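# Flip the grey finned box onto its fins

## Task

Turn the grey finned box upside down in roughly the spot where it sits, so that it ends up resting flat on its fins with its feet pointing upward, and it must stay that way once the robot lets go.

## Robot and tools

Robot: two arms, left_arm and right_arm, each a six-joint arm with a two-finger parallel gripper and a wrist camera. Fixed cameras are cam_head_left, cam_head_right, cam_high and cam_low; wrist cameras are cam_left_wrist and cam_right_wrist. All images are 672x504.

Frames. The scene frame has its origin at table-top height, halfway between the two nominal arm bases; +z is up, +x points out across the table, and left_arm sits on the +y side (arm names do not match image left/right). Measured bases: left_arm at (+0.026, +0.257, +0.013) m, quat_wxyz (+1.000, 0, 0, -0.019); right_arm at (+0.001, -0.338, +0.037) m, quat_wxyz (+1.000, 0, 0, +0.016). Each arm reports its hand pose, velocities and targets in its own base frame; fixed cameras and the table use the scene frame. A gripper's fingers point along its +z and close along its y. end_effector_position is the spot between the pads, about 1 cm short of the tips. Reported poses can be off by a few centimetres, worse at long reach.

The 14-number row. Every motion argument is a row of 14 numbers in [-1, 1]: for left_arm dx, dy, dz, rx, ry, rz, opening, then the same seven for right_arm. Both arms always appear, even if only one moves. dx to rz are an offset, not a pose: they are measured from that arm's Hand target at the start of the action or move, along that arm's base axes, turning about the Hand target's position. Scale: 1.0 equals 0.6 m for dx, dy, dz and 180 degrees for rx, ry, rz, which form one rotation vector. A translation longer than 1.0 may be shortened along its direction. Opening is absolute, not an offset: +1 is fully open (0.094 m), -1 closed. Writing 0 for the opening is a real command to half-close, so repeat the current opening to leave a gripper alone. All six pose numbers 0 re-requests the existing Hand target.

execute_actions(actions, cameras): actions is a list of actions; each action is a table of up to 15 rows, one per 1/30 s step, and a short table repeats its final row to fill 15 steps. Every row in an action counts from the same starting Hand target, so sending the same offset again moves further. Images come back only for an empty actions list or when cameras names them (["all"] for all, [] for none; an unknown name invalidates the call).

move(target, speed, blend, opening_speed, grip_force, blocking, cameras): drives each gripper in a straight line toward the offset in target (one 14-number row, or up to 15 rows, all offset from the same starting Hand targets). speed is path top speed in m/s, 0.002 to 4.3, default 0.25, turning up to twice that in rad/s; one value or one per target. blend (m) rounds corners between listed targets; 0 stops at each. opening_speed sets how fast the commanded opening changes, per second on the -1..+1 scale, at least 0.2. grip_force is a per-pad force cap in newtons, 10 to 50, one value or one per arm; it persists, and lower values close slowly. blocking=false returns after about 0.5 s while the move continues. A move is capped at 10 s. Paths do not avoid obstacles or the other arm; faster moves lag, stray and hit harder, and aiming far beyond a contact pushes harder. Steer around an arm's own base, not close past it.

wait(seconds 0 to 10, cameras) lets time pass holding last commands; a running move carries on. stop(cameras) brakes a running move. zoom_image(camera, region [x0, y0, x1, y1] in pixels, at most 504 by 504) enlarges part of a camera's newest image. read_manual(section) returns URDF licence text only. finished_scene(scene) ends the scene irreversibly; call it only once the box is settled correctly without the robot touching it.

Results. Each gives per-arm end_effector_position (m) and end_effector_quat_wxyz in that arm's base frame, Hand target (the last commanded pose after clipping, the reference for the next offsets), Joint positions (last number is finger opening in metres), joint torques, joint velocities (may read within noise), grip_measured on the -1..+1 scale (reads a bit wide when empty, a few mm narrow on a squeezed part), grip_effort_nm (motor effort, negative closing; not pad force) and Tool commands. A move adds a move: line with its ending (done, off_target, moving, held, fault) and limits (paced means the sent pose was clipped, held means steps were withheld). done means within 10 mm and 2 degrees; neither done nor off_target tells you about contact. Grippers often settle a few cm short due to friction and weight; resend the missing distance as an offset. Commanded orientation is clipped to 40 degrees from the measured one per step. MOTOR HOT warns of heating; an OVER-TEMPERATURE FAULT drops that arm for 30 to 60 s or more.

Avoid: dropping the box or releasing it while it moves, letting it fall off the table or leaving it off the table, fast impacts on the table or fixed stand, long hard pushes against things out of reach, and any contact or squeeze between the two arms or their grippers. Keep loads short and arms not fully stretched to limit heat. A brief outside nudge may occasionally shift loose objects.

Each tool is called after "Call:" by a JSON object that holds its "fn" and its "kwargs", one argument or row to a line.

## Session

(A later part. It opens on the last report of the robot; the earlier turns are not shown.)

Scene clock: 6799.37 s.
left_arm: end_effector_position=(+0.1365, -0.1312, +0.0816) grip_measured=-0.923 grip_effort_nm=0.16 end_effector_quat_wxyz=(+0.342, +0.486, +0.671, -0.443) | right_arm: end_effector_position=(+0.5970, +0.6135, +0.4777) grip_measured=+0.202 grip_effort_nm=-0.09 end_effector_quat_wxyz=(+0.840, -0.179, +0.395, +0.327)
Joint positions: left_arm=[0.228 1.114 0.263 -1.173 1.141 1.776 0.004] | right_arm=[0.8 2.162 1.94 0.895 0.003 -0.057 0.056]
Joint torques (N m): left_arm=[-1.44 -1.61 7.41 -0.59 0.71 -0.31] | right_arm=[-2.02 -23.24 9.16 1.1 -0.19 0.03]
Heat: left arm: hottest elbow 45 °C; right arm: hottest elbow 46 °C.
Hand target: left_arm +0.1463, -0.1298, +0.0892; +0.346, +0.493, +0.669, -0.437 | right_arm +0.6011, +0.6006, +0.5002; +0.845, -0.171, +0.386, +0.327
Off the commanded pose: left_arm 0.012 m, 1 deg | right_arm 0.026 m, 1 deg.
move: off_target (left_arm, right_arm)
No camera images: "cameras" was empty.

Call:
{"fn": "move", "kwargs": {
  "target": [0.304,0.0822,0.2475,-0.0663,0.5403,0.2678,-1, -0.4085,-0.63,-0.2503,-0.1764,0.2506,-0.0625,0.2],
  "speed": 0.12,
  "cameras": ["all"]
}}

Scene clock: 6831.30 s.
left_arm: end_effector_position=(+0.3147, -0.0849, +0.2291) grip_measured=-0.989 grip_effort_nm=-0.59 end_effector_quat_wxyz=(-0.095, -0.305, +0.774, -0.546) | right_arm: end_effector_position=(+0.3545, +0.2283, +0.3464) grip_measured=+0.202 grip_effort_nm=-0.09 end_effector_quat_wxyz=(+0.582, -0.220, +0.763, +0.173)
Joint positions: left_arm=[0.253 1.19 0.821 -1.321 1.172 -0.419 0.001] | right_arm=[0.575 0.785 0.694 -0.175 0.005 0.01 0.056]
Joint torques (N m): left_arm=[-0.5 -4.19 10.92 0.84 0.56 -0.23] | right_arm=[-1.9 -2.67 9.33 1.74 -0.19 -0.05]
Heat: left arm: hottest elbow 45 °C; right arm: hottest elbow 48 °C.
Hand target: left_arm +0.3288, -0.0805, +0.2377; -0.084, -0.303, +0.777, -0.546 | right_arm +0.3560, +0.2227, +0.3500; +0.585, -0.216, +0.763, +0.170
Off the commanded pose: left_arm 0.017 m, 1 deg | right_arm 0.007 m, 1 deg.
move: off_target (left_arm)

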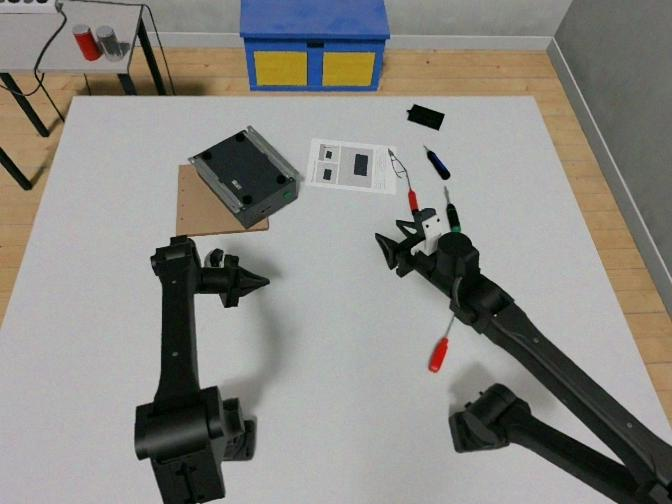

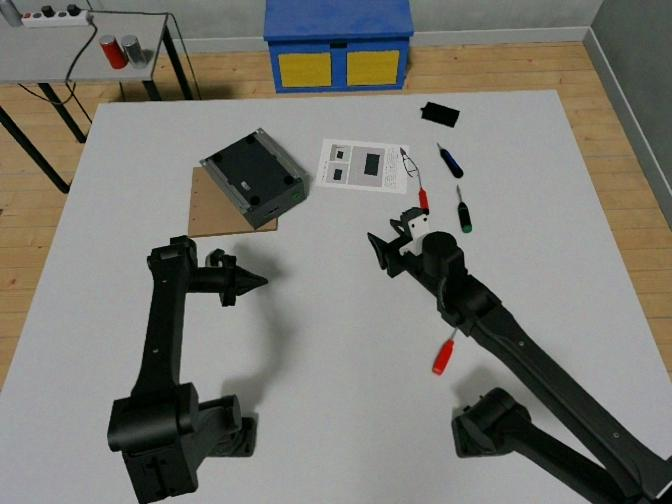

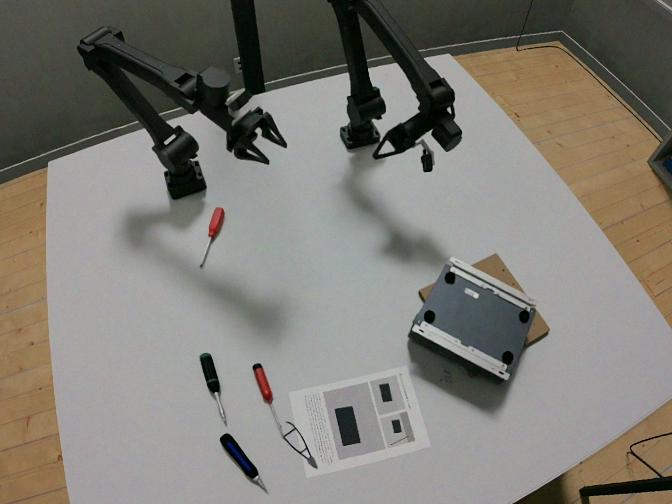

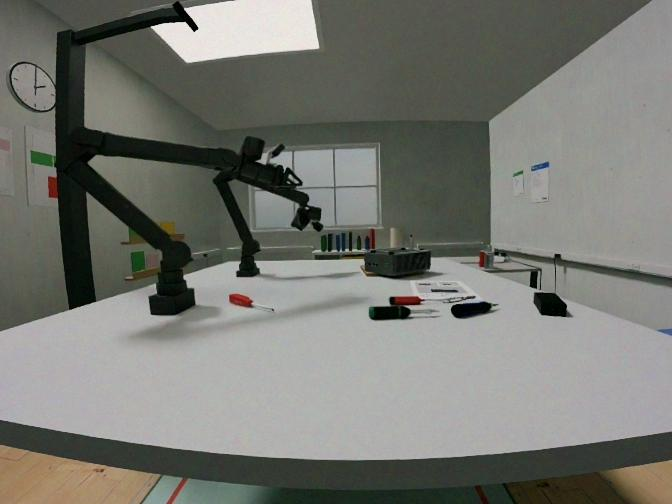

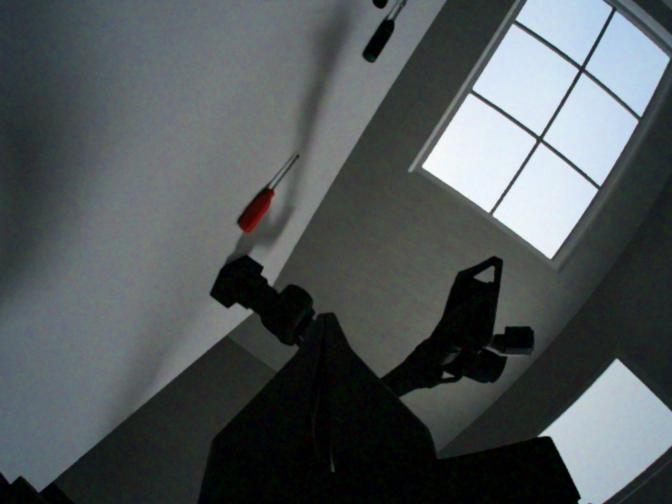

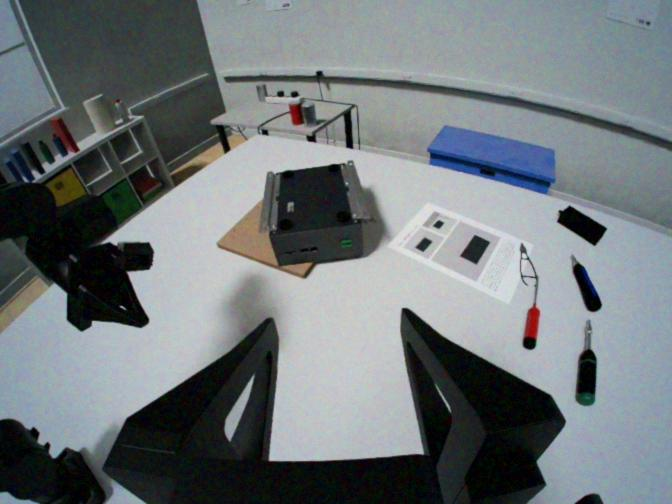

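Call:
{"fn": "zoom_image", "kwargs": {
  "camera": "cam_right_wrist",
  "region": [200, 140, 400, 290]
}}

Call:
{"fn": "zoom_image", "kwargs": {
  "camera": "cam_low",
  "region": [350, 235, 450, 290]
}}

Call:
{"fn": "zoom_image", "kwargs": {
  "camera": "cam_high",
  "region": [390, 240, 570, 400]
}}

Call:
{"fn": "zoom_image", "kwargs": {
  "camera": "cam_head_left",
  "region": [160, 110, 320, 240]
}}

Scaled by 2.520 from the camera's 672x504 image, which has a finer 960x720 frame.

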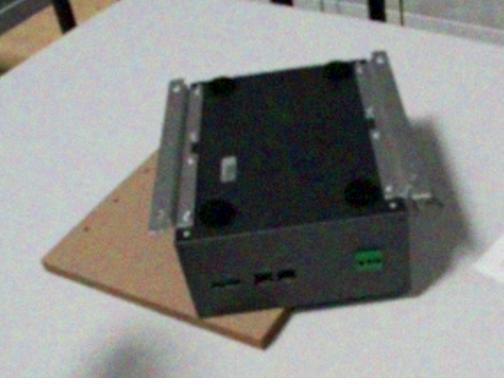

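Scaled by 5.040.

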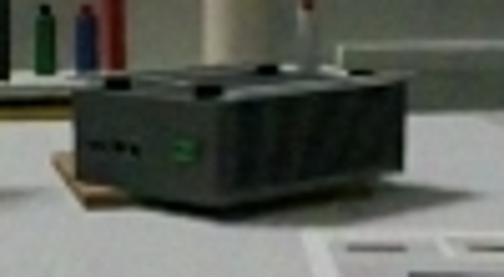

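Scaled by 2.800.

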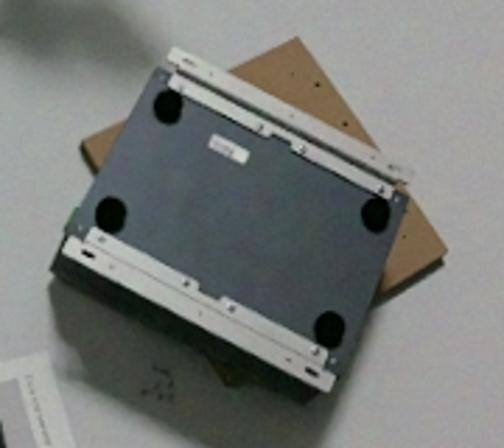

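Scaled by 3.150.

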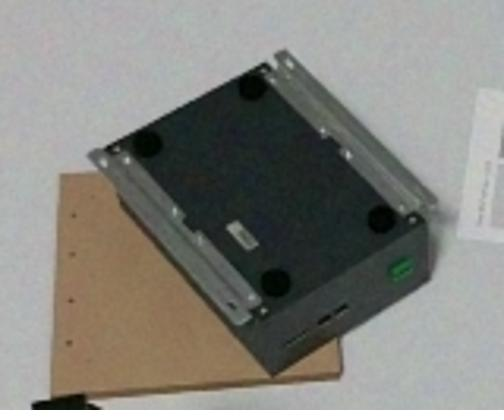

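Call:
{"fn": "move", "kwargs": {
  "target": [0,0,0,0,0,0,-1, 0.4067,0.308,-0.3833,0.418,0.2522,-0.0757,1.0],
  "speed": 0.15,
  "cameras": ["cam_right_wrist","cam_low","cam_high"]
}}

Call:
{"fn": "zoom_image", "kwargs": {
  "camera": "cam_right_wrist",
  "region": [150, 50, 550, 400]
}}

Scene clock: 7037.37 s.
left_arm: end_effector_position=(+0.3147, -0.0849, +0.2291) grip_measured=-0.989 grip_effort_nm=-0.59 end_effector_quat_wxyz=(-0.095, -0.305, +0.774, -0.546) | right_arm: end_effector_position=(+0.5898, +0.3961, +0.1054) grip_measured=+0.998 grip_effort_nm=0.08 end_effector_quat_wxyz=(+0.285, +0.340, +0.690, +0.572)
Joint positions: left_arm=[0.253 1.19 0.821 -1.321 1.172 -0.42 0.001] | right_arm=[0.574 1.972 1.063 0.725 -0.075 1.553 0.094]
Joint torques (N m): left_arm=[-0.5 -4.01 10.93 0.88 0.56 -0.26] | right_arm=[-0.32 -15.44 8.98 2.91 0.1 -0.05]
Heat: left arm: hottest elbow 51 °C; right arm: hottest elbow 49 °C.
Hand target: left_arm +0.3288, -0.0805, +0.2376; -0.084, -0.303, +0.777, -0.546 | right_arm +0.6001, +0.4074, +0.1201; +0.291, +0.335, +0.676, +0.588
Off the commanded pose: left_arm 0.017 m, 1 deg | right_arm 0.021 m, 3 deg.
move: off_target (left_arm, right_arm)
Images, in order (width x height): cam_high 672x504, cam_low 672x504, cam_right_wrist 672x504.

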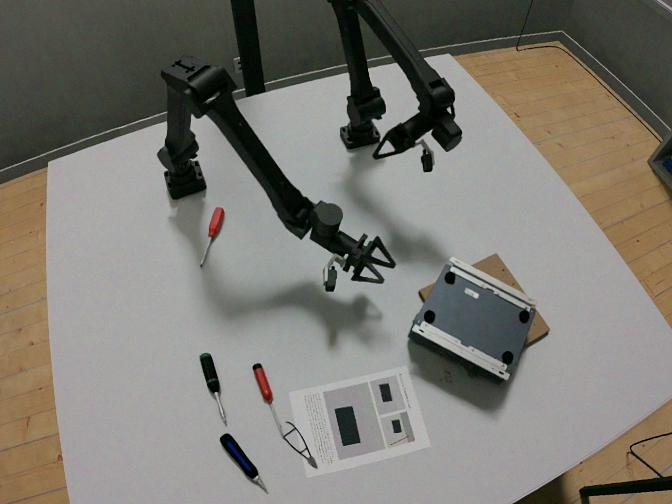

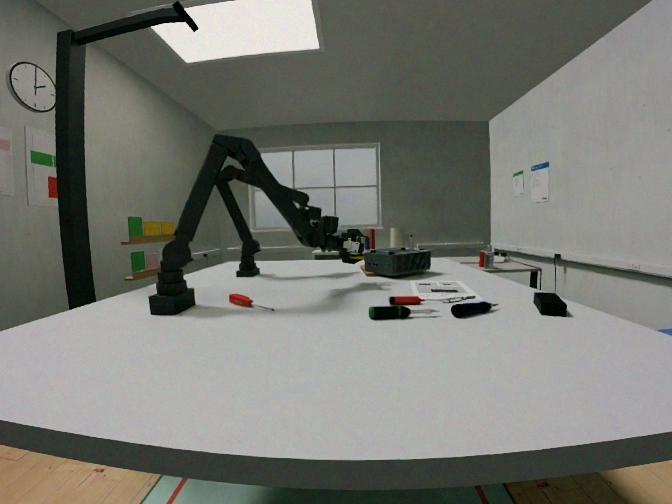

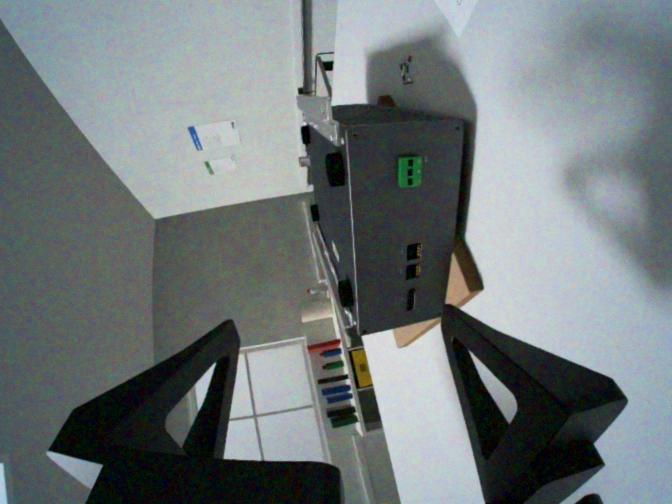

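Scaled by 1.260 from the camera's 672x504 image, which has a finer 960x720 frame.

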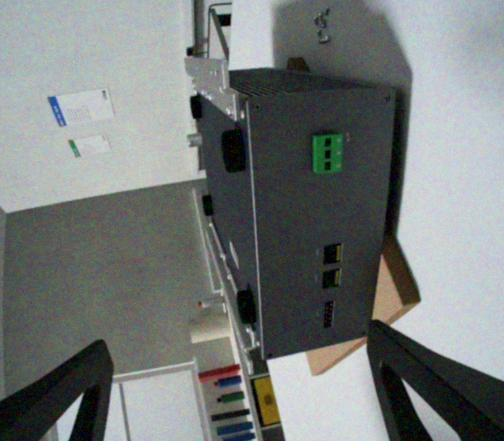

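Call:
{"fn": "move", "kwargs": {
  "target": [0,0,0,0,0,0,-1, 0.116,0.0884,-0.1223,0.0067,-0.0088,0,1.0],
  "speed": 0.06,
  "cameras": ["cam_right_wrist","cam_low"]
}}

Call:
{"fn": "zoom_image", "kwargs": {
  "camera": "cam_right_wrist",
  "region": [150, 50, 550, 400]
}}

Call:
{"fn": "zoom_image", "kwargs": {
  "camera": "cam_low",
  "region": [320, 220, 440, 290]
}}

Scene clock: 7104.07 s.
left_arm: end_effector_position=(+0.3147, -0.0849, +0.2291) grip_measured=-0.989 grip_effort_nm=-0.59 end_effector_quat_wxyz=(-0.095, -0.305, +0.774, -0.546) | right_arm: end_effector_position=(+0.6646, +0.4439, +0.0350) grip_measured=+0.998 grip_effort_nm=0.08 end_effector_quat_wxyz=(+0.294, +0.338, +0.677, +0.584)
Joint positions: left_arm=[0.253 1.19 0.821 -1.321 1.172 -0.42 0.001] | right_arm=[0.575 2.281 1.369 0.767 -0.065 1.557 0.094]
Joint torques (N m): left_arm=[-0.56 -4.13 10.96 0.88 0.56 -0.25] | right_arm=[0.38 -19.14 9.02 2.8 0.11 -0.01]
Heat: left arm: hottest elbow 52 °C; right arm: hottest elbow 49 °C.
Hand target: left_arm +0.3288, -0.0805, +0.2376; -0.084, -0.303, +0.777, -0.546 | right_arm +0.6696, +0.4604, +0.0466; +0.297, +0.330, +0.666, +0.600
Off the commanded pose: left_arm 0.017 m, 1 deg | right_arm 0.021 m, 2 deg.
move: off_target (left_arm, right_arm)
Images, in order (width x height): cam_low 672x504, cam_right_wrist 672x504.

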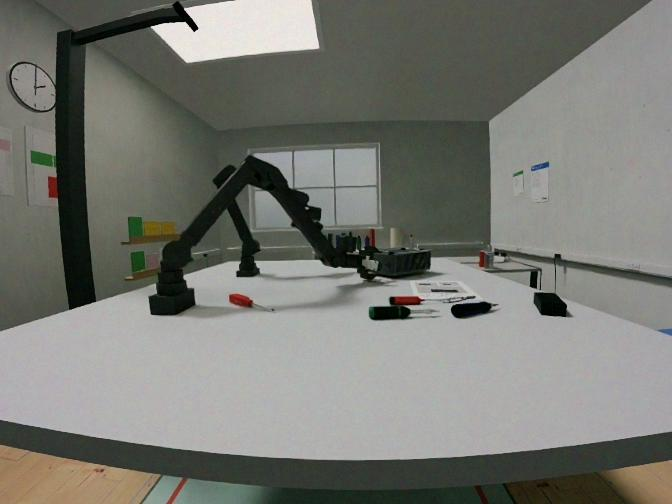

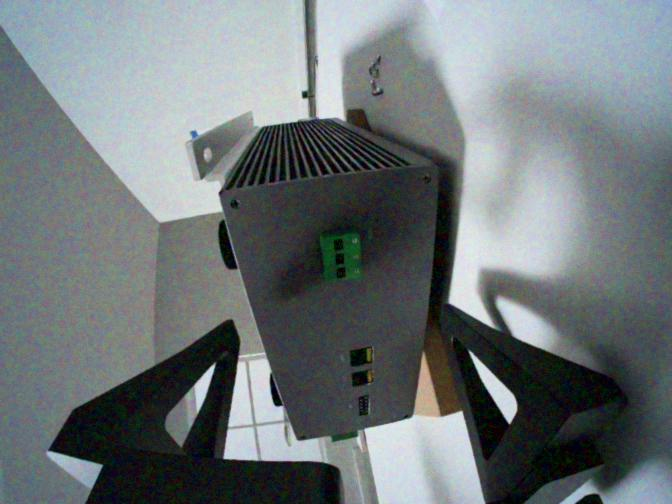

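Scaled by 1.260 from the camera's 672x504 image, which has a finer 960x720 frame.

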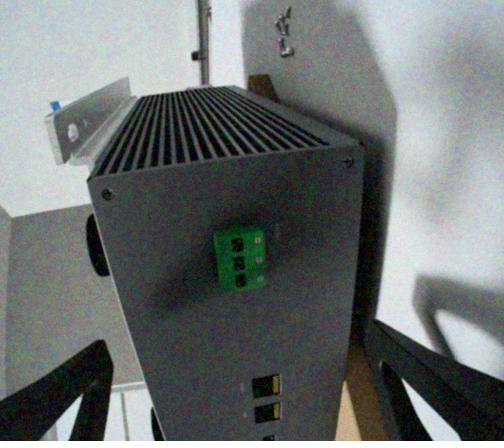

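Scaled by 4.200.

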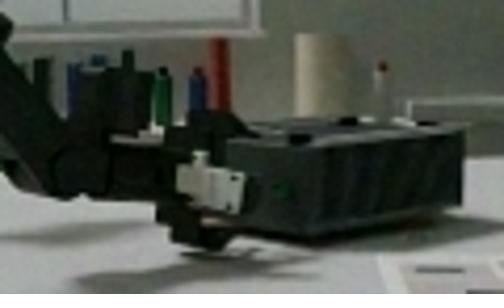

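Call:
{"fn": "move", "kwargs": {
  "target": [0,0,0,0,0,0,-1, 0.0315,0.0303,0,0,0,0,1.0],
  "speed": 0.04,
  "cameras": ["cam_right_wrist","cam_low"]
}}

Call:
{"fn": "zoom_image", "kwargs": {
  "camera": "cam_right_wrist",
  "region": [150, 150, 550, 500]
}}

Call:
{"fn": "zoom_image", "kwargs": {
  "camera": "cam_low",
  "region": [320, 220, 440, 290]
}}

Scene clock: 7154.43 s.
left_arm: end_effector_position=(+0.3147, -0.0849, +0.2291) grip_measured=-0.989 grip_effort_nm=-0.59 end_effector_quat_wxyz=(-0.095, -0.305, +0.774, -0.546) | right_arm: end_effector_position=(+0.6822, +0.4606, +0.0356) grip_measured=+0.998 grip_effort_nm=0.07 end_effector_quat_wxyz=(+0.297, +0.336, +0.673, +0.588)
Joint positions: left_arm=[0.253 1.19 0.821 -1.321 1.172 -0.42 0.001] | right_arm=[0.582 2.325 1.457 0.734 -0.058 1.558 0.094]
Joint torques (N m): left_arm=[-0.56 -4.13 10.95 0.85 0.57 -0.26] | right_arm=[0.5 -19.14 9.92 1.96 0.11 0.02]
Heat: left arm: hottest elbow 52 °C; right arm: hottest elbow 52 °C.
Hand target: left_arm +0.3288, -0.0805, +0.2376; -0.084, -0.303, +0.777, -0.546 | right_arm +0.6885, +0.4786, +0.0465; +0.296, +0.330, +0.666, +0.600
Off the commanded pose: left_arm 0.017 m, 1 deg | right_arm 0.022 m, 2 deg.
move: off_target (left_arm, right_arm)
Images, in order (width x height): cam_low 672x504, cam_right_wrist 672x504.

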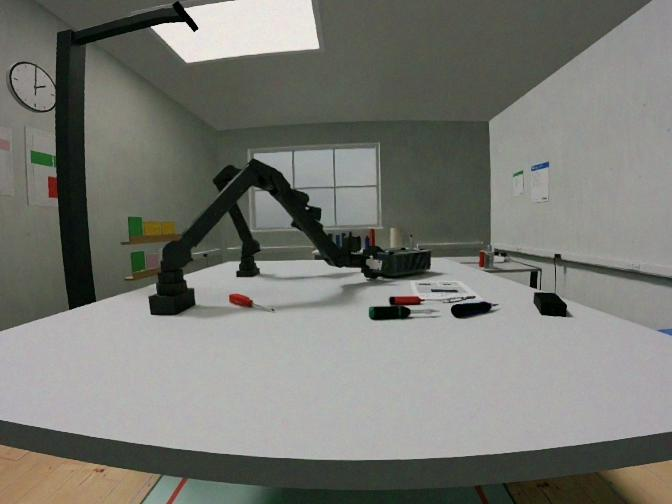

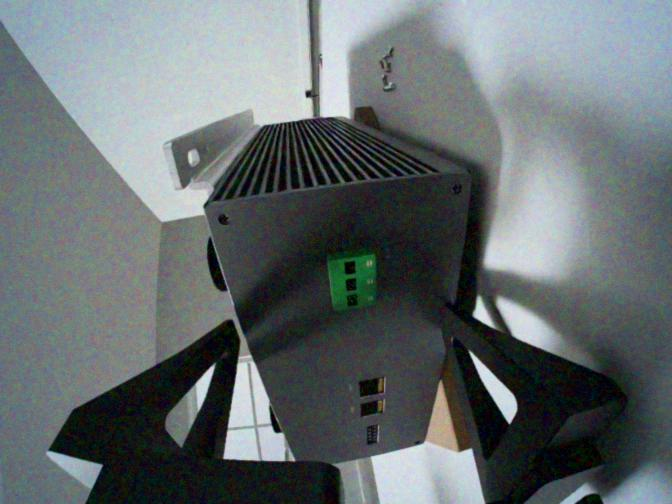

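Scaled by 1.260 from the camera's 672x504 image, which has a finer 960x720 frame.

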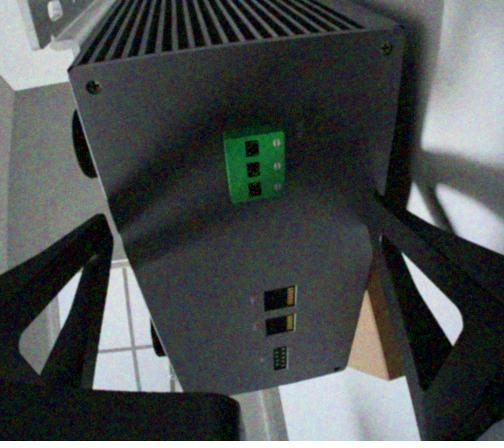

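Scaled by 4.200.

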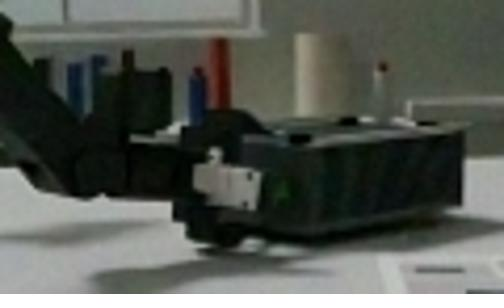

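Call:
{"fn": "move", "kwargs": {
  "target": [0,0,0,0,0,0,-1, 0,0,-0.01,0,0,0,1.0],
  "speed": 0.03,
  "cameras": ["cam_right_wrist"]
}}

Call:
{"fn": "zoom_image", "kwargs": {
  "camera": "cam_right_wrist",
  "region": [150, 150, 550, 500]
}}

Scene clock: 7168.43 s.
left_arm: end_effector_position=(+0.3147, -0.0849, +0.2291) grip_measured=-0.989 grip_effort_nm=-0.59 end_effector_quat_wxyz=(-0.095, -0.305, +0.774, -0.546) | right_arm: end_effector_position=(+0.6826, +0.4608, +0.0311) grip_measured=+0.998 grip_effort_nm=0.07 end_effector_quat_wxyz=(+0.296, +0.337, +0.675, +0.587)
Joint positions: left_arm=[0.253 1.19 0.821 -1.321 1.172 -0.42 0.001] | right_arm=[0.582 2.332 1.46 0.734 -0.058 1.559 0.094]
Joint torques (N m): left_arm=[-0.67 -4.07 10.95 0.85 0.56 -0.26] | right_arm=[0.67 -19.55 9.68 2.35 0.09 -0.05]
Heat: left arm: hottest elbow 52 °C; right arm: hottest elbow 50 °C.
Hand target: left_arm +0.3288, -0.0805, +0.2376; -0.084, -0.303, +0.777, -0.546 | right_arm +0.6885, +0.4786, +0.0406; +0.296, +0.330, +0.666, +0.600
Off the commanded pose: left_arm 0.017 m, 1 deg | right_arm 0.021 m, 2 deg.
move: off_target (left_arm, right_arm)
Images, in order (width x height): cam_right_wrist 672x504.

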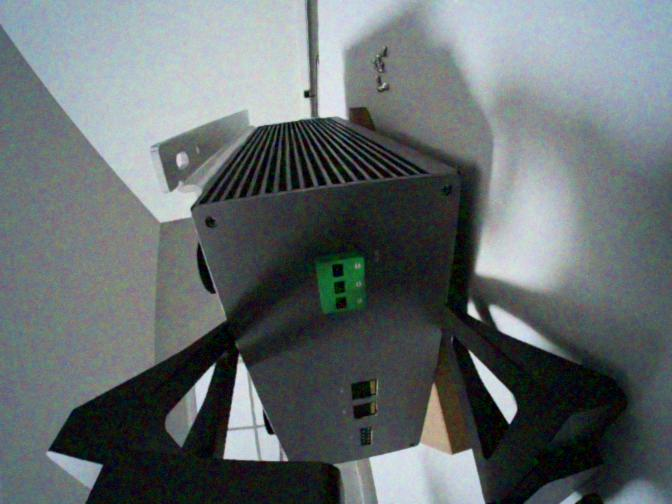

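Scaled by 1.260 from the camera's 672x504 image, which has a finer 960x720 frame.

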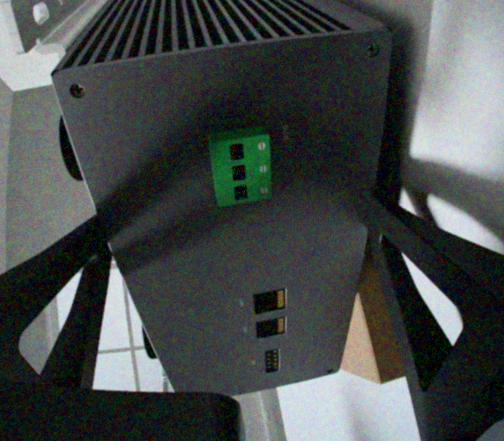

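Call:
{"fn": "move", "kwargs": {
  "target": [0,0,0,0,0,0,-1, 0.0195,0.0185,0.001,0,0,0,1.0],
  "speed": 0.04,
  "cameras": ["cam_right_wrist"]
}}

Call:
{"fn": "zoom_image", "kwargs": {
  "camera": "cam_right_wrist",
  "region": [150, 150, 550, 500]
}}

Scene clock: 7181.07 s.
left_arm: end_effector_position=(+0.3147, -0.0849, +0.2291) grip_measured=-0.989 grip_effort_nm=-0.59 end_effector_quat_wxyz=(-0.095, -0.305, +0.774, -0.546) | right_arm: end_effector_position=(+0.6921, +0.4649, +0.0316) grip_measured=+0.998 grip_effort_nm=0.08 end_effector_quat_wxyz=(+0.300, +0.340, +0.673, +0.584)
Joint positions: left_arm=[0.253 1.19 0.821 -1.321 1.172 -0.42 0.001] | right_arm=[0.582 2.348 1.499 0.712 -0.046 1.559 0.094]
Joint torques (N m): left_arm=[-0.62 -4.07 10.95 0.83 0.56 -0.26] | right_arm=[0.85 -19.43 11.28 1.98 -0.28 -0.06]
Heat: left arm: hottest elbow 52 °C; right arm: hottest elbow 51 °C.
Hand target: left_arm +0.3288, -0.0805, +0.2376; -0.084, -0.303, +0.777, -0.546 | right_arm +0.7001, +0.4899, +0.0412; +0.296, +0.330, +0.666, +0.600
Off the commanded pose: left_arm 0.017 m, 1 deg | right_arm 0.028 m, 2 deg.
move: off_target (left_arm, right_arm)
Images, in order (width x height): cam_right_wrist 672x504.

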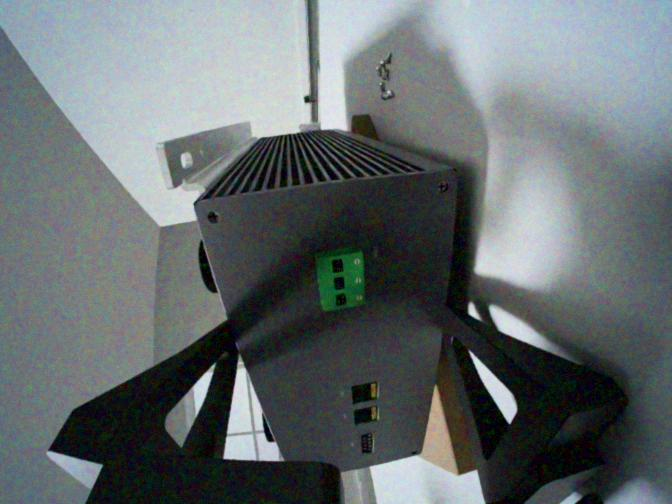

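Scaled by 1.260 from the camera's 672x504 image, which has a finer 960x720 frame.

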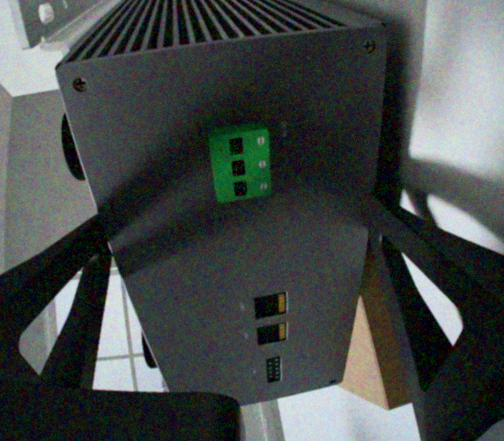

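Call:
{"fn": "move", "kwargs": {
  "target": [0,0,0,0,0,0,-1, -0.031,-0.015,0.0,0.0168,-0.0221,0,1.0],
  "speed": 0.04,
  "cameras": ["cam_right_wrist"]
}}

Call:
{"fn": "zoom_image", "kwargs": {
  "camera": "cam_right_wrist",
  "region": [150, 150, 550, 500]
}}

Scene clock: 7214.57 s.
left_arm: end_effector_position=(+0.3147, -0.0849, +0.2291) grip_measured=-0.989 grip_effort_nm=-0.59 end_effector_quat_wxyz=(-0.095, -0.305, +0.774, -0.546) | right_arm: end_effector_position=(+0.6880, +0.4646, +0.0353) grip_measured=+0.998 grip_effort_nm=0.07 end_effector_quat_wxyz=(+0.316, +0.326, +0.646, +0.613)
Joint positions: left_arm=[0.253 1.19 0.821 -1.321 1.172 -0.42 0.001] | right_arm=[0.586 2.376 1.486 0.841 -0.043 1.561 0.094]
Joint torques (N m): left_arm=[-0.56 -4.13 10.95 0.84 0.56 -0.25] | right_arm=[0.85 -20.78 7.19 3.21 -0.17 0.01]
Heat: left arm: hottest elbow 52 °C; right arm: hottest elbow 55 °C.
Hand target: left_arm +0.3288, -0.0805, +0.2376; -0.084, -0.303, +0.777, -0.546 | right_arm +0.6816, +0.4808, +0.0412; +0.311, +0.317, +0.639, +0.629
Off the commanded pose: left_arm 0.017 m, 1 deg | right_arm 0.018 m, 2 deg.
move: off_target (left_arm, right_arm)
Images, in order (width x height): cam_right_wrist 672x504.

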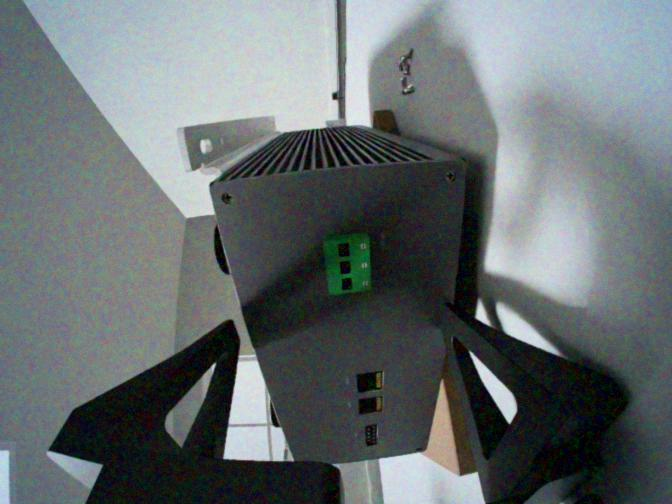

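Scaled by 1.260 from the camera's 672x504 image, which has a finer 960x720 frame.

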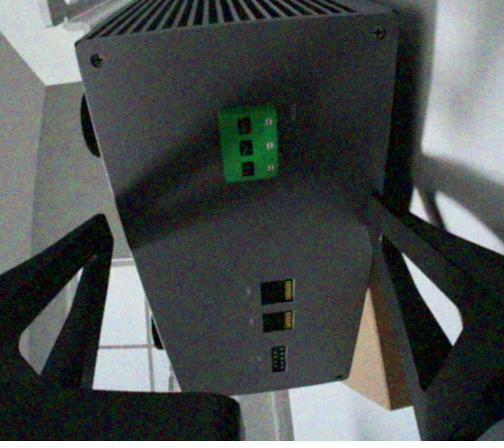

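Call:
{"fn": "move", "kwargs": {
  "target": [0,0,0,0,0,0,-1, -0.004,-0.003,-0.018,0,0,0,1.0],
  "speed": 0.04,
  "cameras": ["cam_right_wrist"]
}}

Call:
{"fn": "zoom_image", "kwargs": {
  "camera": "cam_right_wrist",
  "region": [150, 150, 550, 500]
}}

Scene clock: 7268.50 s.
left_arm: end_effector_position=(+0.3147, -0.0849, +0.2291) grip_measured=-0.989 grip_effort_nm=-0.59 end_effector_quat_wxyz=(-0.095, -0.305, +0.774, -0.546) | right_arm: end_effector_position=(+0.6872, +0.4641, +0.0351) grip_measured=+0.998 grip_effort_nm=0.07 end_effector_quat_wxyz=(+0.318, +0.324, +0.641, +0.619)
Joint positions: left_arm=[0.253 1.19 0.821 -1.321 1.172 -0.42 0.001] | right_arm=[0.586 2.383 1.485 0.869 -0.043 1.563 0.094]
Joint torques (N m): left_arm=[-0.44 -4.07 10.93 0.87 0.56 -0.26] | right_arm=[0.73 -20.37 6.98 2.77 -0.22 -0.02]
Heat: left arm: hottest elbow 52 °C; right arm: hottest elbow 49 °C.
Hand target: left_arm +0.3288, -0.0805, +0.2376; -0.084, -0.303, +0.777, -0.546 | right_arm +0.6793, +0.4790, +0.0303; +0.311, +0.317, +0.639, +0.629
Off the commanded pose: left_arm 0.017 m, 1 deg | right_arm 0.018 m, 2 deg.
move: off_target (left_arm, right_arm)
Images, in order (width x height): cam_right_wrist 672x504.

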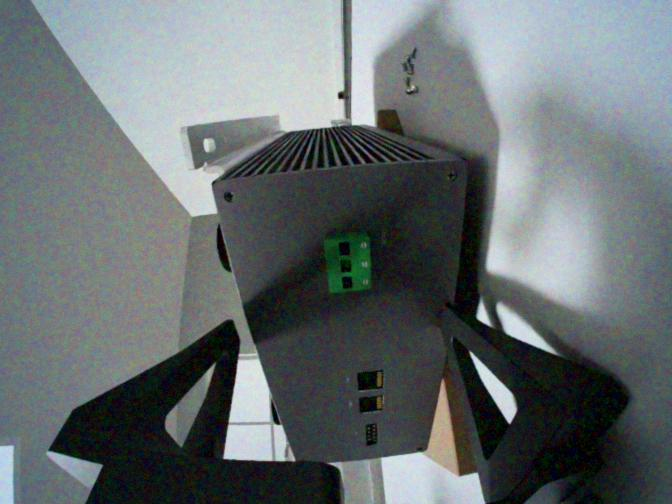

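Scaled by 1.260 from the camera's 672x504 image, which has a finer 960x720 frame.

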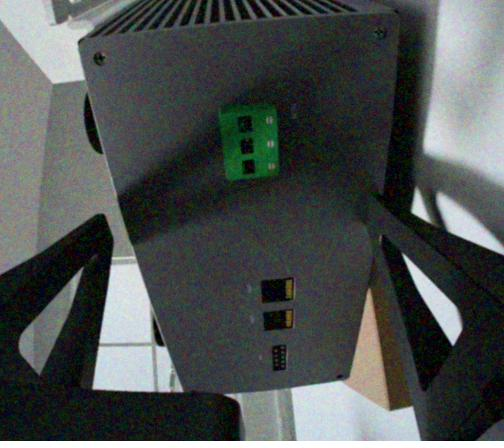

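Call:
{"fn": "execute_actions", "kwargs": {
  "actions": []
}}

Scene clock: 7329.47 s.
left_arm: end_effector_position=(+0.3147, -0.0849, +0.2291) grip_measured=-0.989 grip_effort_nm=-0.59 end_effector_quat_wxyz=(-0.095, -0.305, +0.774, -0.546) | right_arm: end_effector_position=(+0.6872, +0.4641, +0.0351) grip_measured=+0.998 grip_effort_nm=0.07 end_effector_quat_wxyz=(+0.318, +0.324, +0.641, +0.619)
Joint positions: left_arm=[0.253 1.19 0.821 -1.321 1.172 -0.42 0.001] | right_arm=[0.586 2.383 1.485 0.869 -0.043 1.563 0.094]
Joint velocities: within noise
Joint torques (N m): left_arm=[-0.62 -4.13 10.95 0.88 0.55 -0.26] | right_arm=[1.14 -19.6 7.01 2.92 -0.24 -0.06]
Heat: left arm: hottest elbow 53 °C; right arm: hottest elbow 45 °C.
Hand target: left_arm +0.3288, -0.0805, +0.2376; -0.084, -0.303, +0.777, -0.546 | right_arm +0.6793, +0.4790, +0.0303; +0.311, +0.317, +0.639, +0.628
Tool commands: left_gripper/opening=-1.0 right_gripper/opening=+1.0
Off the commanded pose: left_arm 0.017 m, 1 deg | right_arm 0.018 m, 2 deg.

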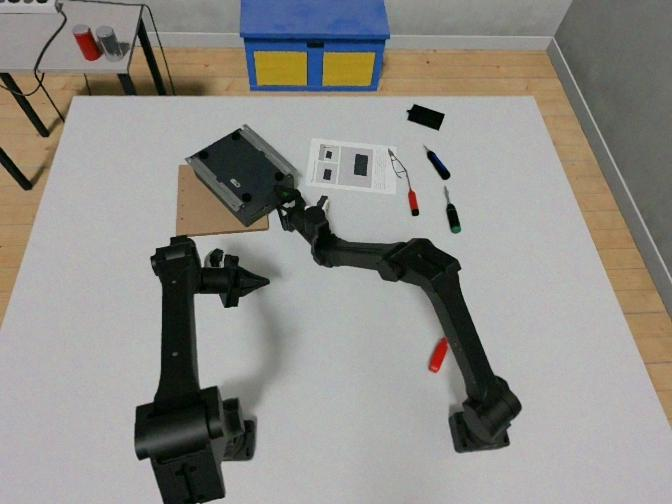

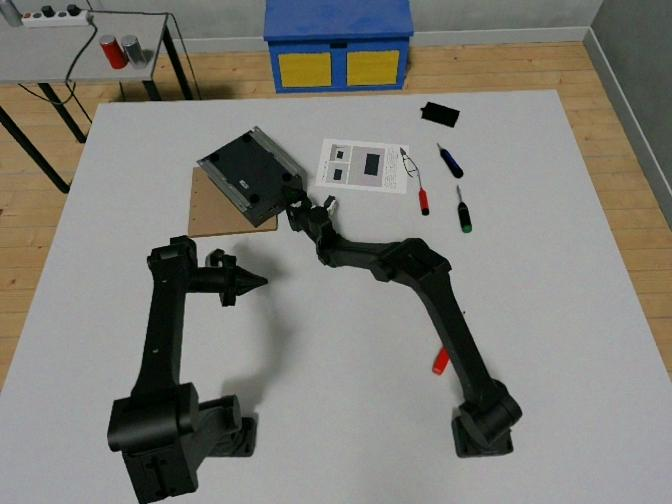

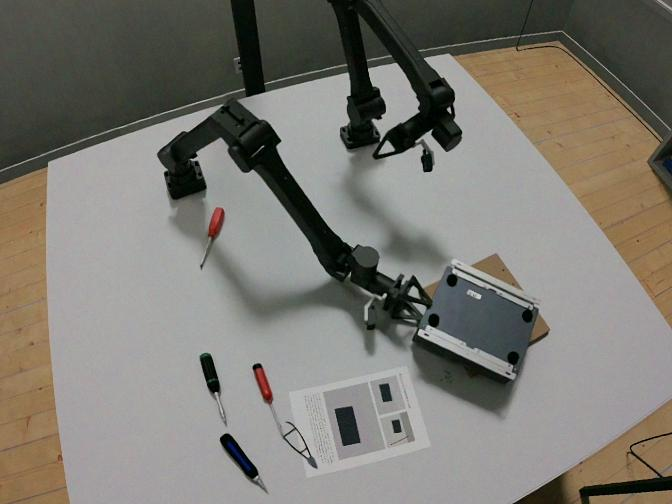

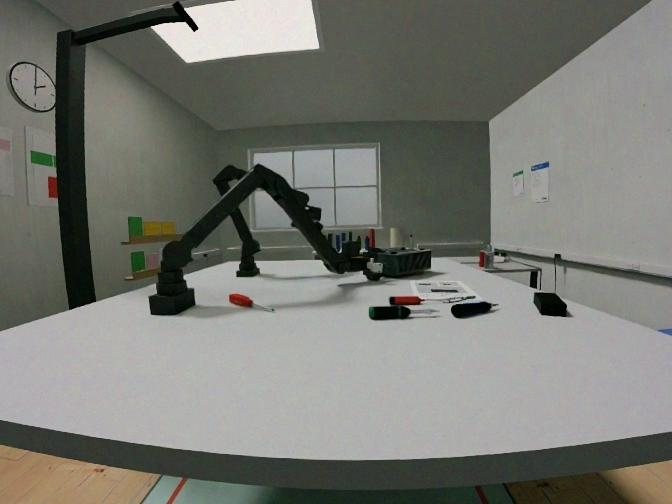

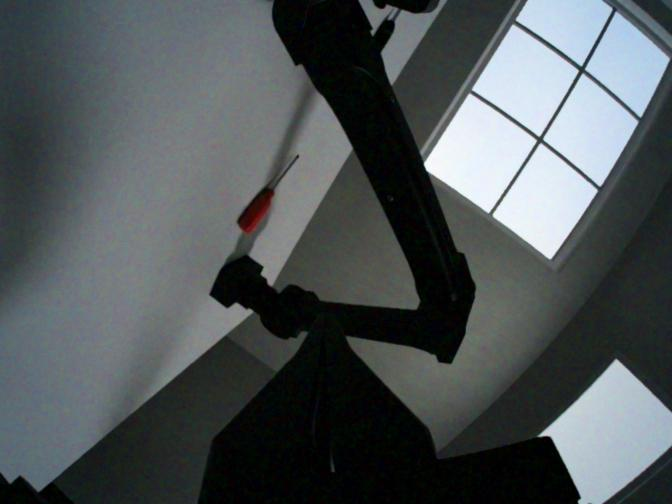

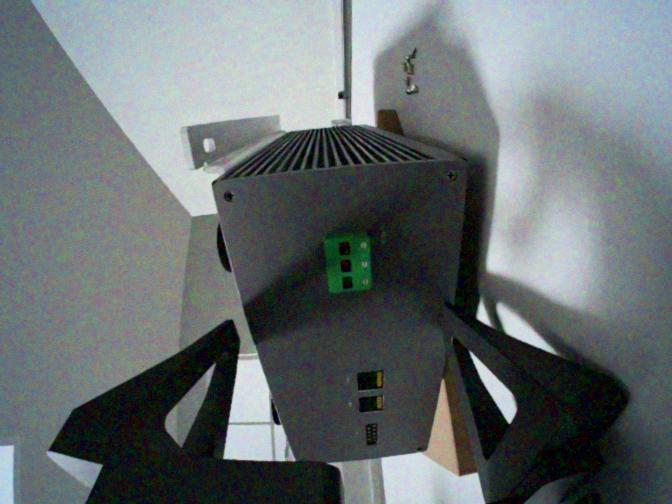

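Call:
{"fn": "move", "kwargs": {
  "target": [
    [0,0,0,0,0,0,-1,-0.0331,-0.0253,0,0,0,0,1],
    [0,0,0,0,0,0,-1,-0.0331,-0.0253,-0.03,0,0,0,1]
  ],
  "speed": 0.06,
  "cameras": ["cam_right_wrist"]
}}

Scene clock: 7341.97 s.
left_arm: end_effector_position=(+0.3147, -0.0849, +0.2291) grip_measured=-0.989 grip_effort_nm=-0.59 end_effector_quat_wxyz=(-0.095, -0.305, +0.774, -0.546) | right_arm: end_effector_position=(+0.6687, +0.4554, +0.0365) grip_measured=+0.998 grip_effort_nm=0.07 end_effector_quat_wxyz=(+0.322, +0.316, +0.629, +0.632)
Joint positions: left_arm=[0.253 1.19 0.821 -1.321 1.172 -0.42 0.001] | right_arm=[0.589 2.368 1.414 0.962 -0.046 1.565 0.094]
Joint torques (N m): left_arm=[-0.56 -4.13 10.95 0.87 0.55 -0.25] | right_arm=[0.44 -16.85 5.57 2.44 -0.19 -0.02]
Heat: left arm: hottest elbow 53 °C; right arm: hottest elbow 45 °C.
Hand target: left_arm +0.3288, -0.0805, +0.2376; -0.084, -0.303, +0.777, -0.546 | right_arm +0.6594, +0.4638, +0.0125; +0.311, +0.317, +0.639, +0.629
Off the commanded pose: left_arm 0.017 m, 1 deg | right_arm 0.027 m, 2 deg.
move: off_target (left_arm, right_arm)
Images, in order (width x height): cam_right_wrist 672x504.

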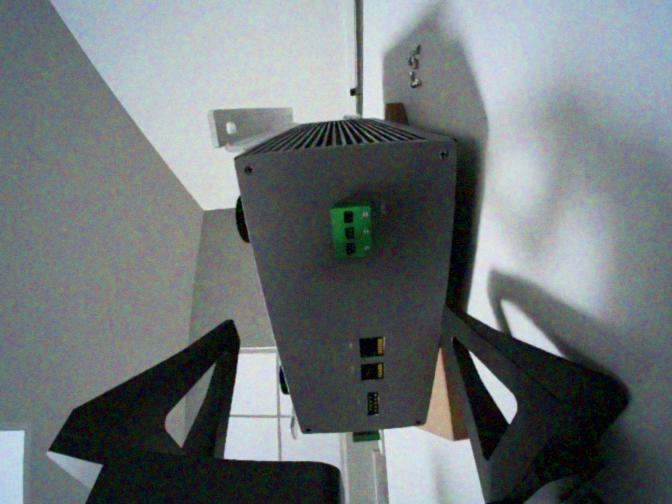

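Call:
{"fn": "move", "kwargs": {
  "target": [0,0,0,0,0,0,-1,0,0,-0.02,0,0,0,1],
  "speed": 0.04,
  "cameras": ["cam_right_wrist"]
}}

Scene clock: 7350.10 s.
left_arm: end_effector_position=(+0.3147, -0.0849, +0.2291) grip_measured=-0.989 grip_effort_nm=-0.59 end_effector_quat_wxyz=(-0.095, -0.305, +0.774, -0.546) | right_arm: end_effector_position=(+0.6680, +0.4549, +0.0373) grip_measured=+0.998 grip_effort_nm=0.07 end_effector_quat_wxyz=(+0.326, +0.313, +0.623, +0.639)
Joint positions: left_arm=[0.253 1.19 0.821 -1.321 1.172 -0.42 0.001] | right_arm=[0.589 2.376 1.414 0.991 -0.046 1.566 0.094]
Joint torques (N m): left_arm=[-0.38 -4.07 10.95 0.88 0.56 -0.26] | right_arm=[0.79 -16.5 6.09 2.17 -0.12 -0.08]
Heat: left arm: hottest elbow 53 °C; right arm: hottest elbow 45 °C.
Hand target: left_arm +0.3288, -0.0805, +0.2376; -0.084, -0.303, +0.777, -0.546 | right_arm +0.6594, +0.4638, +0.0004; +0.311, +0.317, +0.639, +0.629
Off the commanded pose: left_arm 0.017 m, 1 deg | right_arm 0.039 m, 3 deg.
move: off_target (left_arm, right_arm)
Images, in order (width x height): cam_right_wrist 672x504.

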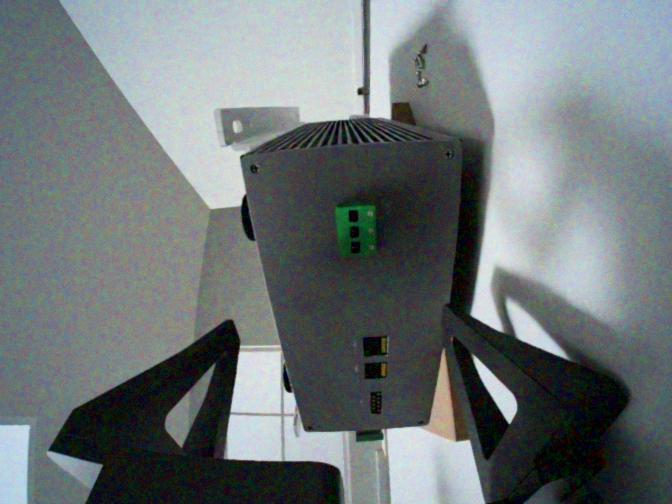

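Call:
{"fn": "move", "kwargs": {
  "target": [
    [0,0,0,0,0,0,-1,0,0,0.0827,-0.0152,0.0199,0,1],
    [0,0,0,0,0,0,-1,0,0,0.066,-0.0152,0.0199,0,1]
  ],
  "speed": 0.06,
  "cameras": ["cam_right_wrist"]
}}

Scene clock: 7381.77 s.
left_arm: end_effector_position=(+0.3147, -0.0849, +0.2291) grip_measured=-0.989 grip_effort_nm=-0.59 end_effector_quat_wxyz=(-0.095, -0.305, +0.774, -0.546) | right_arm: end_effector_position=(+0.6647, +0.4528, +0.0380) grip_measured=+0.998 grip_effort_nm=0.07 end_effector_quat_wxyz=(+0.302, +0.335, +0.664, +0.597)
Joint positions: left_arm=[0.253 1.19 0.821 -1.321 1.172 -0.42 0.001] | right_arm=[0.589 2.301 1.385 0.809 -0.046 1.566 0.094]
Joint torques (N m): left_arm=[-0.5 -4.13 10.93 0.9 0.56 -0.25] | right_arm=[0.38 -20.37 6.45 2.25 -0.16 -0.06]
Heat: left arm: hottest elbow 53 °C; right arm: hottest elbow 45 °C.
Hand target: left_arm +0.3288, -0.0805, +0.2376; -0.084, -0.303, +0.777, -0.546 | right_arm +0.6593, +0.4638, +0.0401; +0.298, +0.329, +0.663, +0.603
Off the commanded pose: left_arm 0.017 m, 1 deg | right_arm 0.012 m, 1 deg.
move: off_target (left_arm, right_arm)
Images, in order (width x height): cam_right_wrist 672x504.

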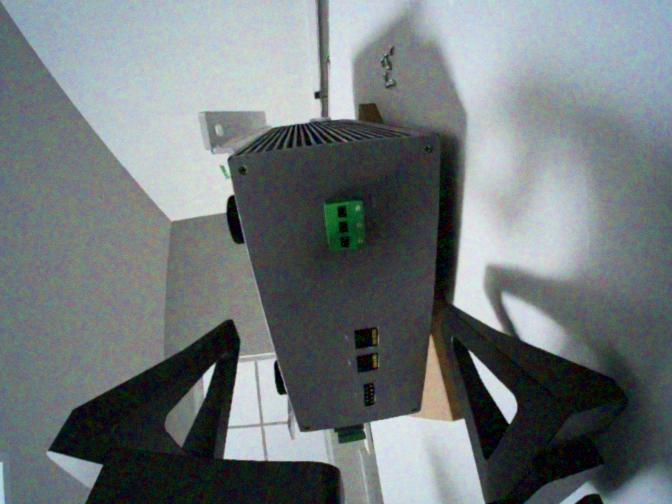

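Call:
{"fn": "move", "kwargs": {
  "target": [0,0,0,0,0,0,-1,0.0332,0.0253,-0.0167,-0.0067,0.0088,0,1],
  "speed": 0.05,
  "cameras": ["cam_right_wrist"]
}}

Scene clock: 7422.73 s.
left_arm: end_effector_position=(+0.3147, -0.0849, +0.2291) grip_measured=-0.989 grip_effort_nm=-0.59 end_effector_quat_wxyz=(-0.095, -0.305, +0.774, -0.546) | right_arm: end_effector_position=(+0.6763, +0.4624, +0.0273) grip_measured=+0.998 grip_effort_nm=0.07 end_effector_quat_wxyz=(+0.294, +0.341, +0.675, +0.585)
Joint positions: left_arm=[0.253 1.19 0.821 -1.321 1.172 -0.42 0.001] | right_arm=[0.59 2.33 1.446 0.74 -0.046 1.566 0.094]
Joint torques (N m): left_arm=[-0.56 -4.13 10.92 0.87 0.56 -0.26] | right_arm=[0.67 -19.08 9.32 1.87 -0.01 -0.12]
Heat: left arm: hottest elbow 53 °C; right arm: hottest elbow 45 °C.
Hand target: left_arm +0.3288, -0.0805, +0.2376; -0.084, -0.303, +0.777, -0.546 | right_arm +0.6793, +0.4789, +0.0298; +0.292, +0.334, +0.674, +0.591
Off the commanded pose: left_arm 0.017 m, 1 deg | right_arm 0.017 m, 1 deg.
move: off_target (left_arm, right_arm)
Images, in order (width x height): cam_right_wrist 672x504.

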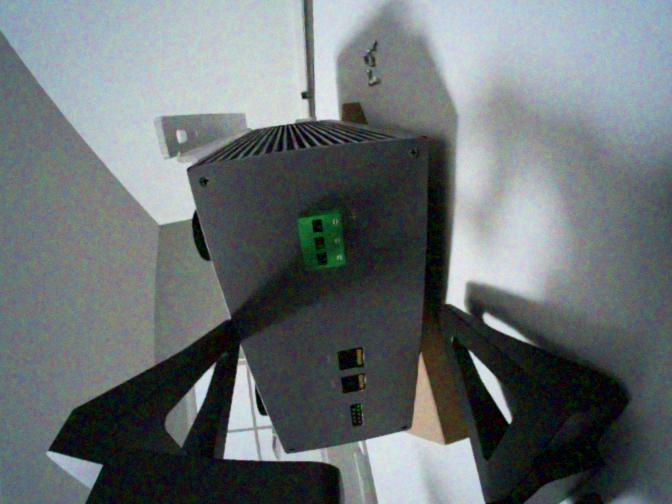

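Call:
{"fn": "move", "kwargs": {
  "target": [0,0,0,0,0,0,-1,0.0411,0.0313,-0.003,0,0,0,1],
  "speed": 0.04,
  "cameras": ["cam_right_wrist"]
}}

Scene clock: 7457.60 s.
left_arm: end_effector_position=(+0.3147, -0.0849, +0.2291) grip_measured=-0.989 grip_effort_nm=-0.59 end_effector_quat_wxyz=(-0.095, -0.305, +0.774, -0.546) | right_arm: end_effector_position=(+0.6985, +0.4759, +0.0277) grip_measured=+0.999 grip_effort_nm=0.07 end_effector_quat_wxyz=(+0.297, +0.343, +0.673, +0.584)
Joint positions: left_arm=[0.253 1.19 0.821 -1.321 1.172 -0.42 0.001] | right_arm=[0.591 2.375 1.546 0.688 -0.038 1.566 0.094]
Joint torques (N m): left_arm=[-0.62 -4.19 10.93 0.88 0.57 -0.24] | right_arm=[0.32 -19.14 10.74 1.48 -0.35 -0.09]
Heat: left arm: hottest elbow 53 °C; right arm: hottest elbow 46 °C.
Hand target: left_arm +0.3288, -0.0805, +0.2376; -0.084, -0.303, +0.777, -0.546 | right_arm +0.7039, +0.4978, +0.0281; +0.292, +0.334, +0.674, +0.591
Off the commanded pose: left_arm 0.017 m, 1 deg | right_arm 0.022 m, 1 deg.
move: off_target (left_arm, right_arm)
Images, in order (width x height): cam_right_wrist 672x504.

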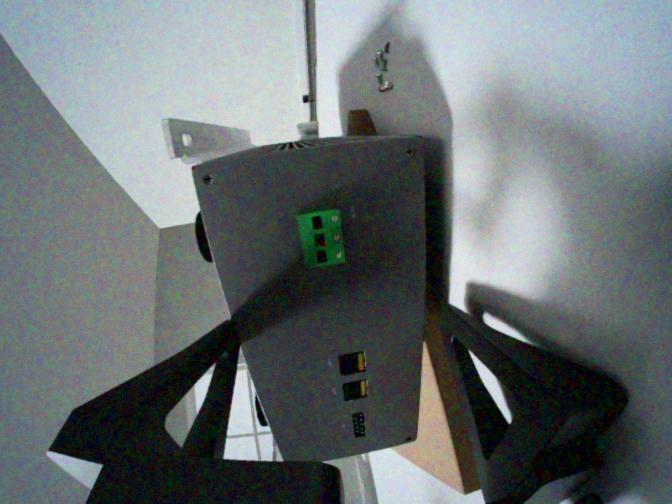

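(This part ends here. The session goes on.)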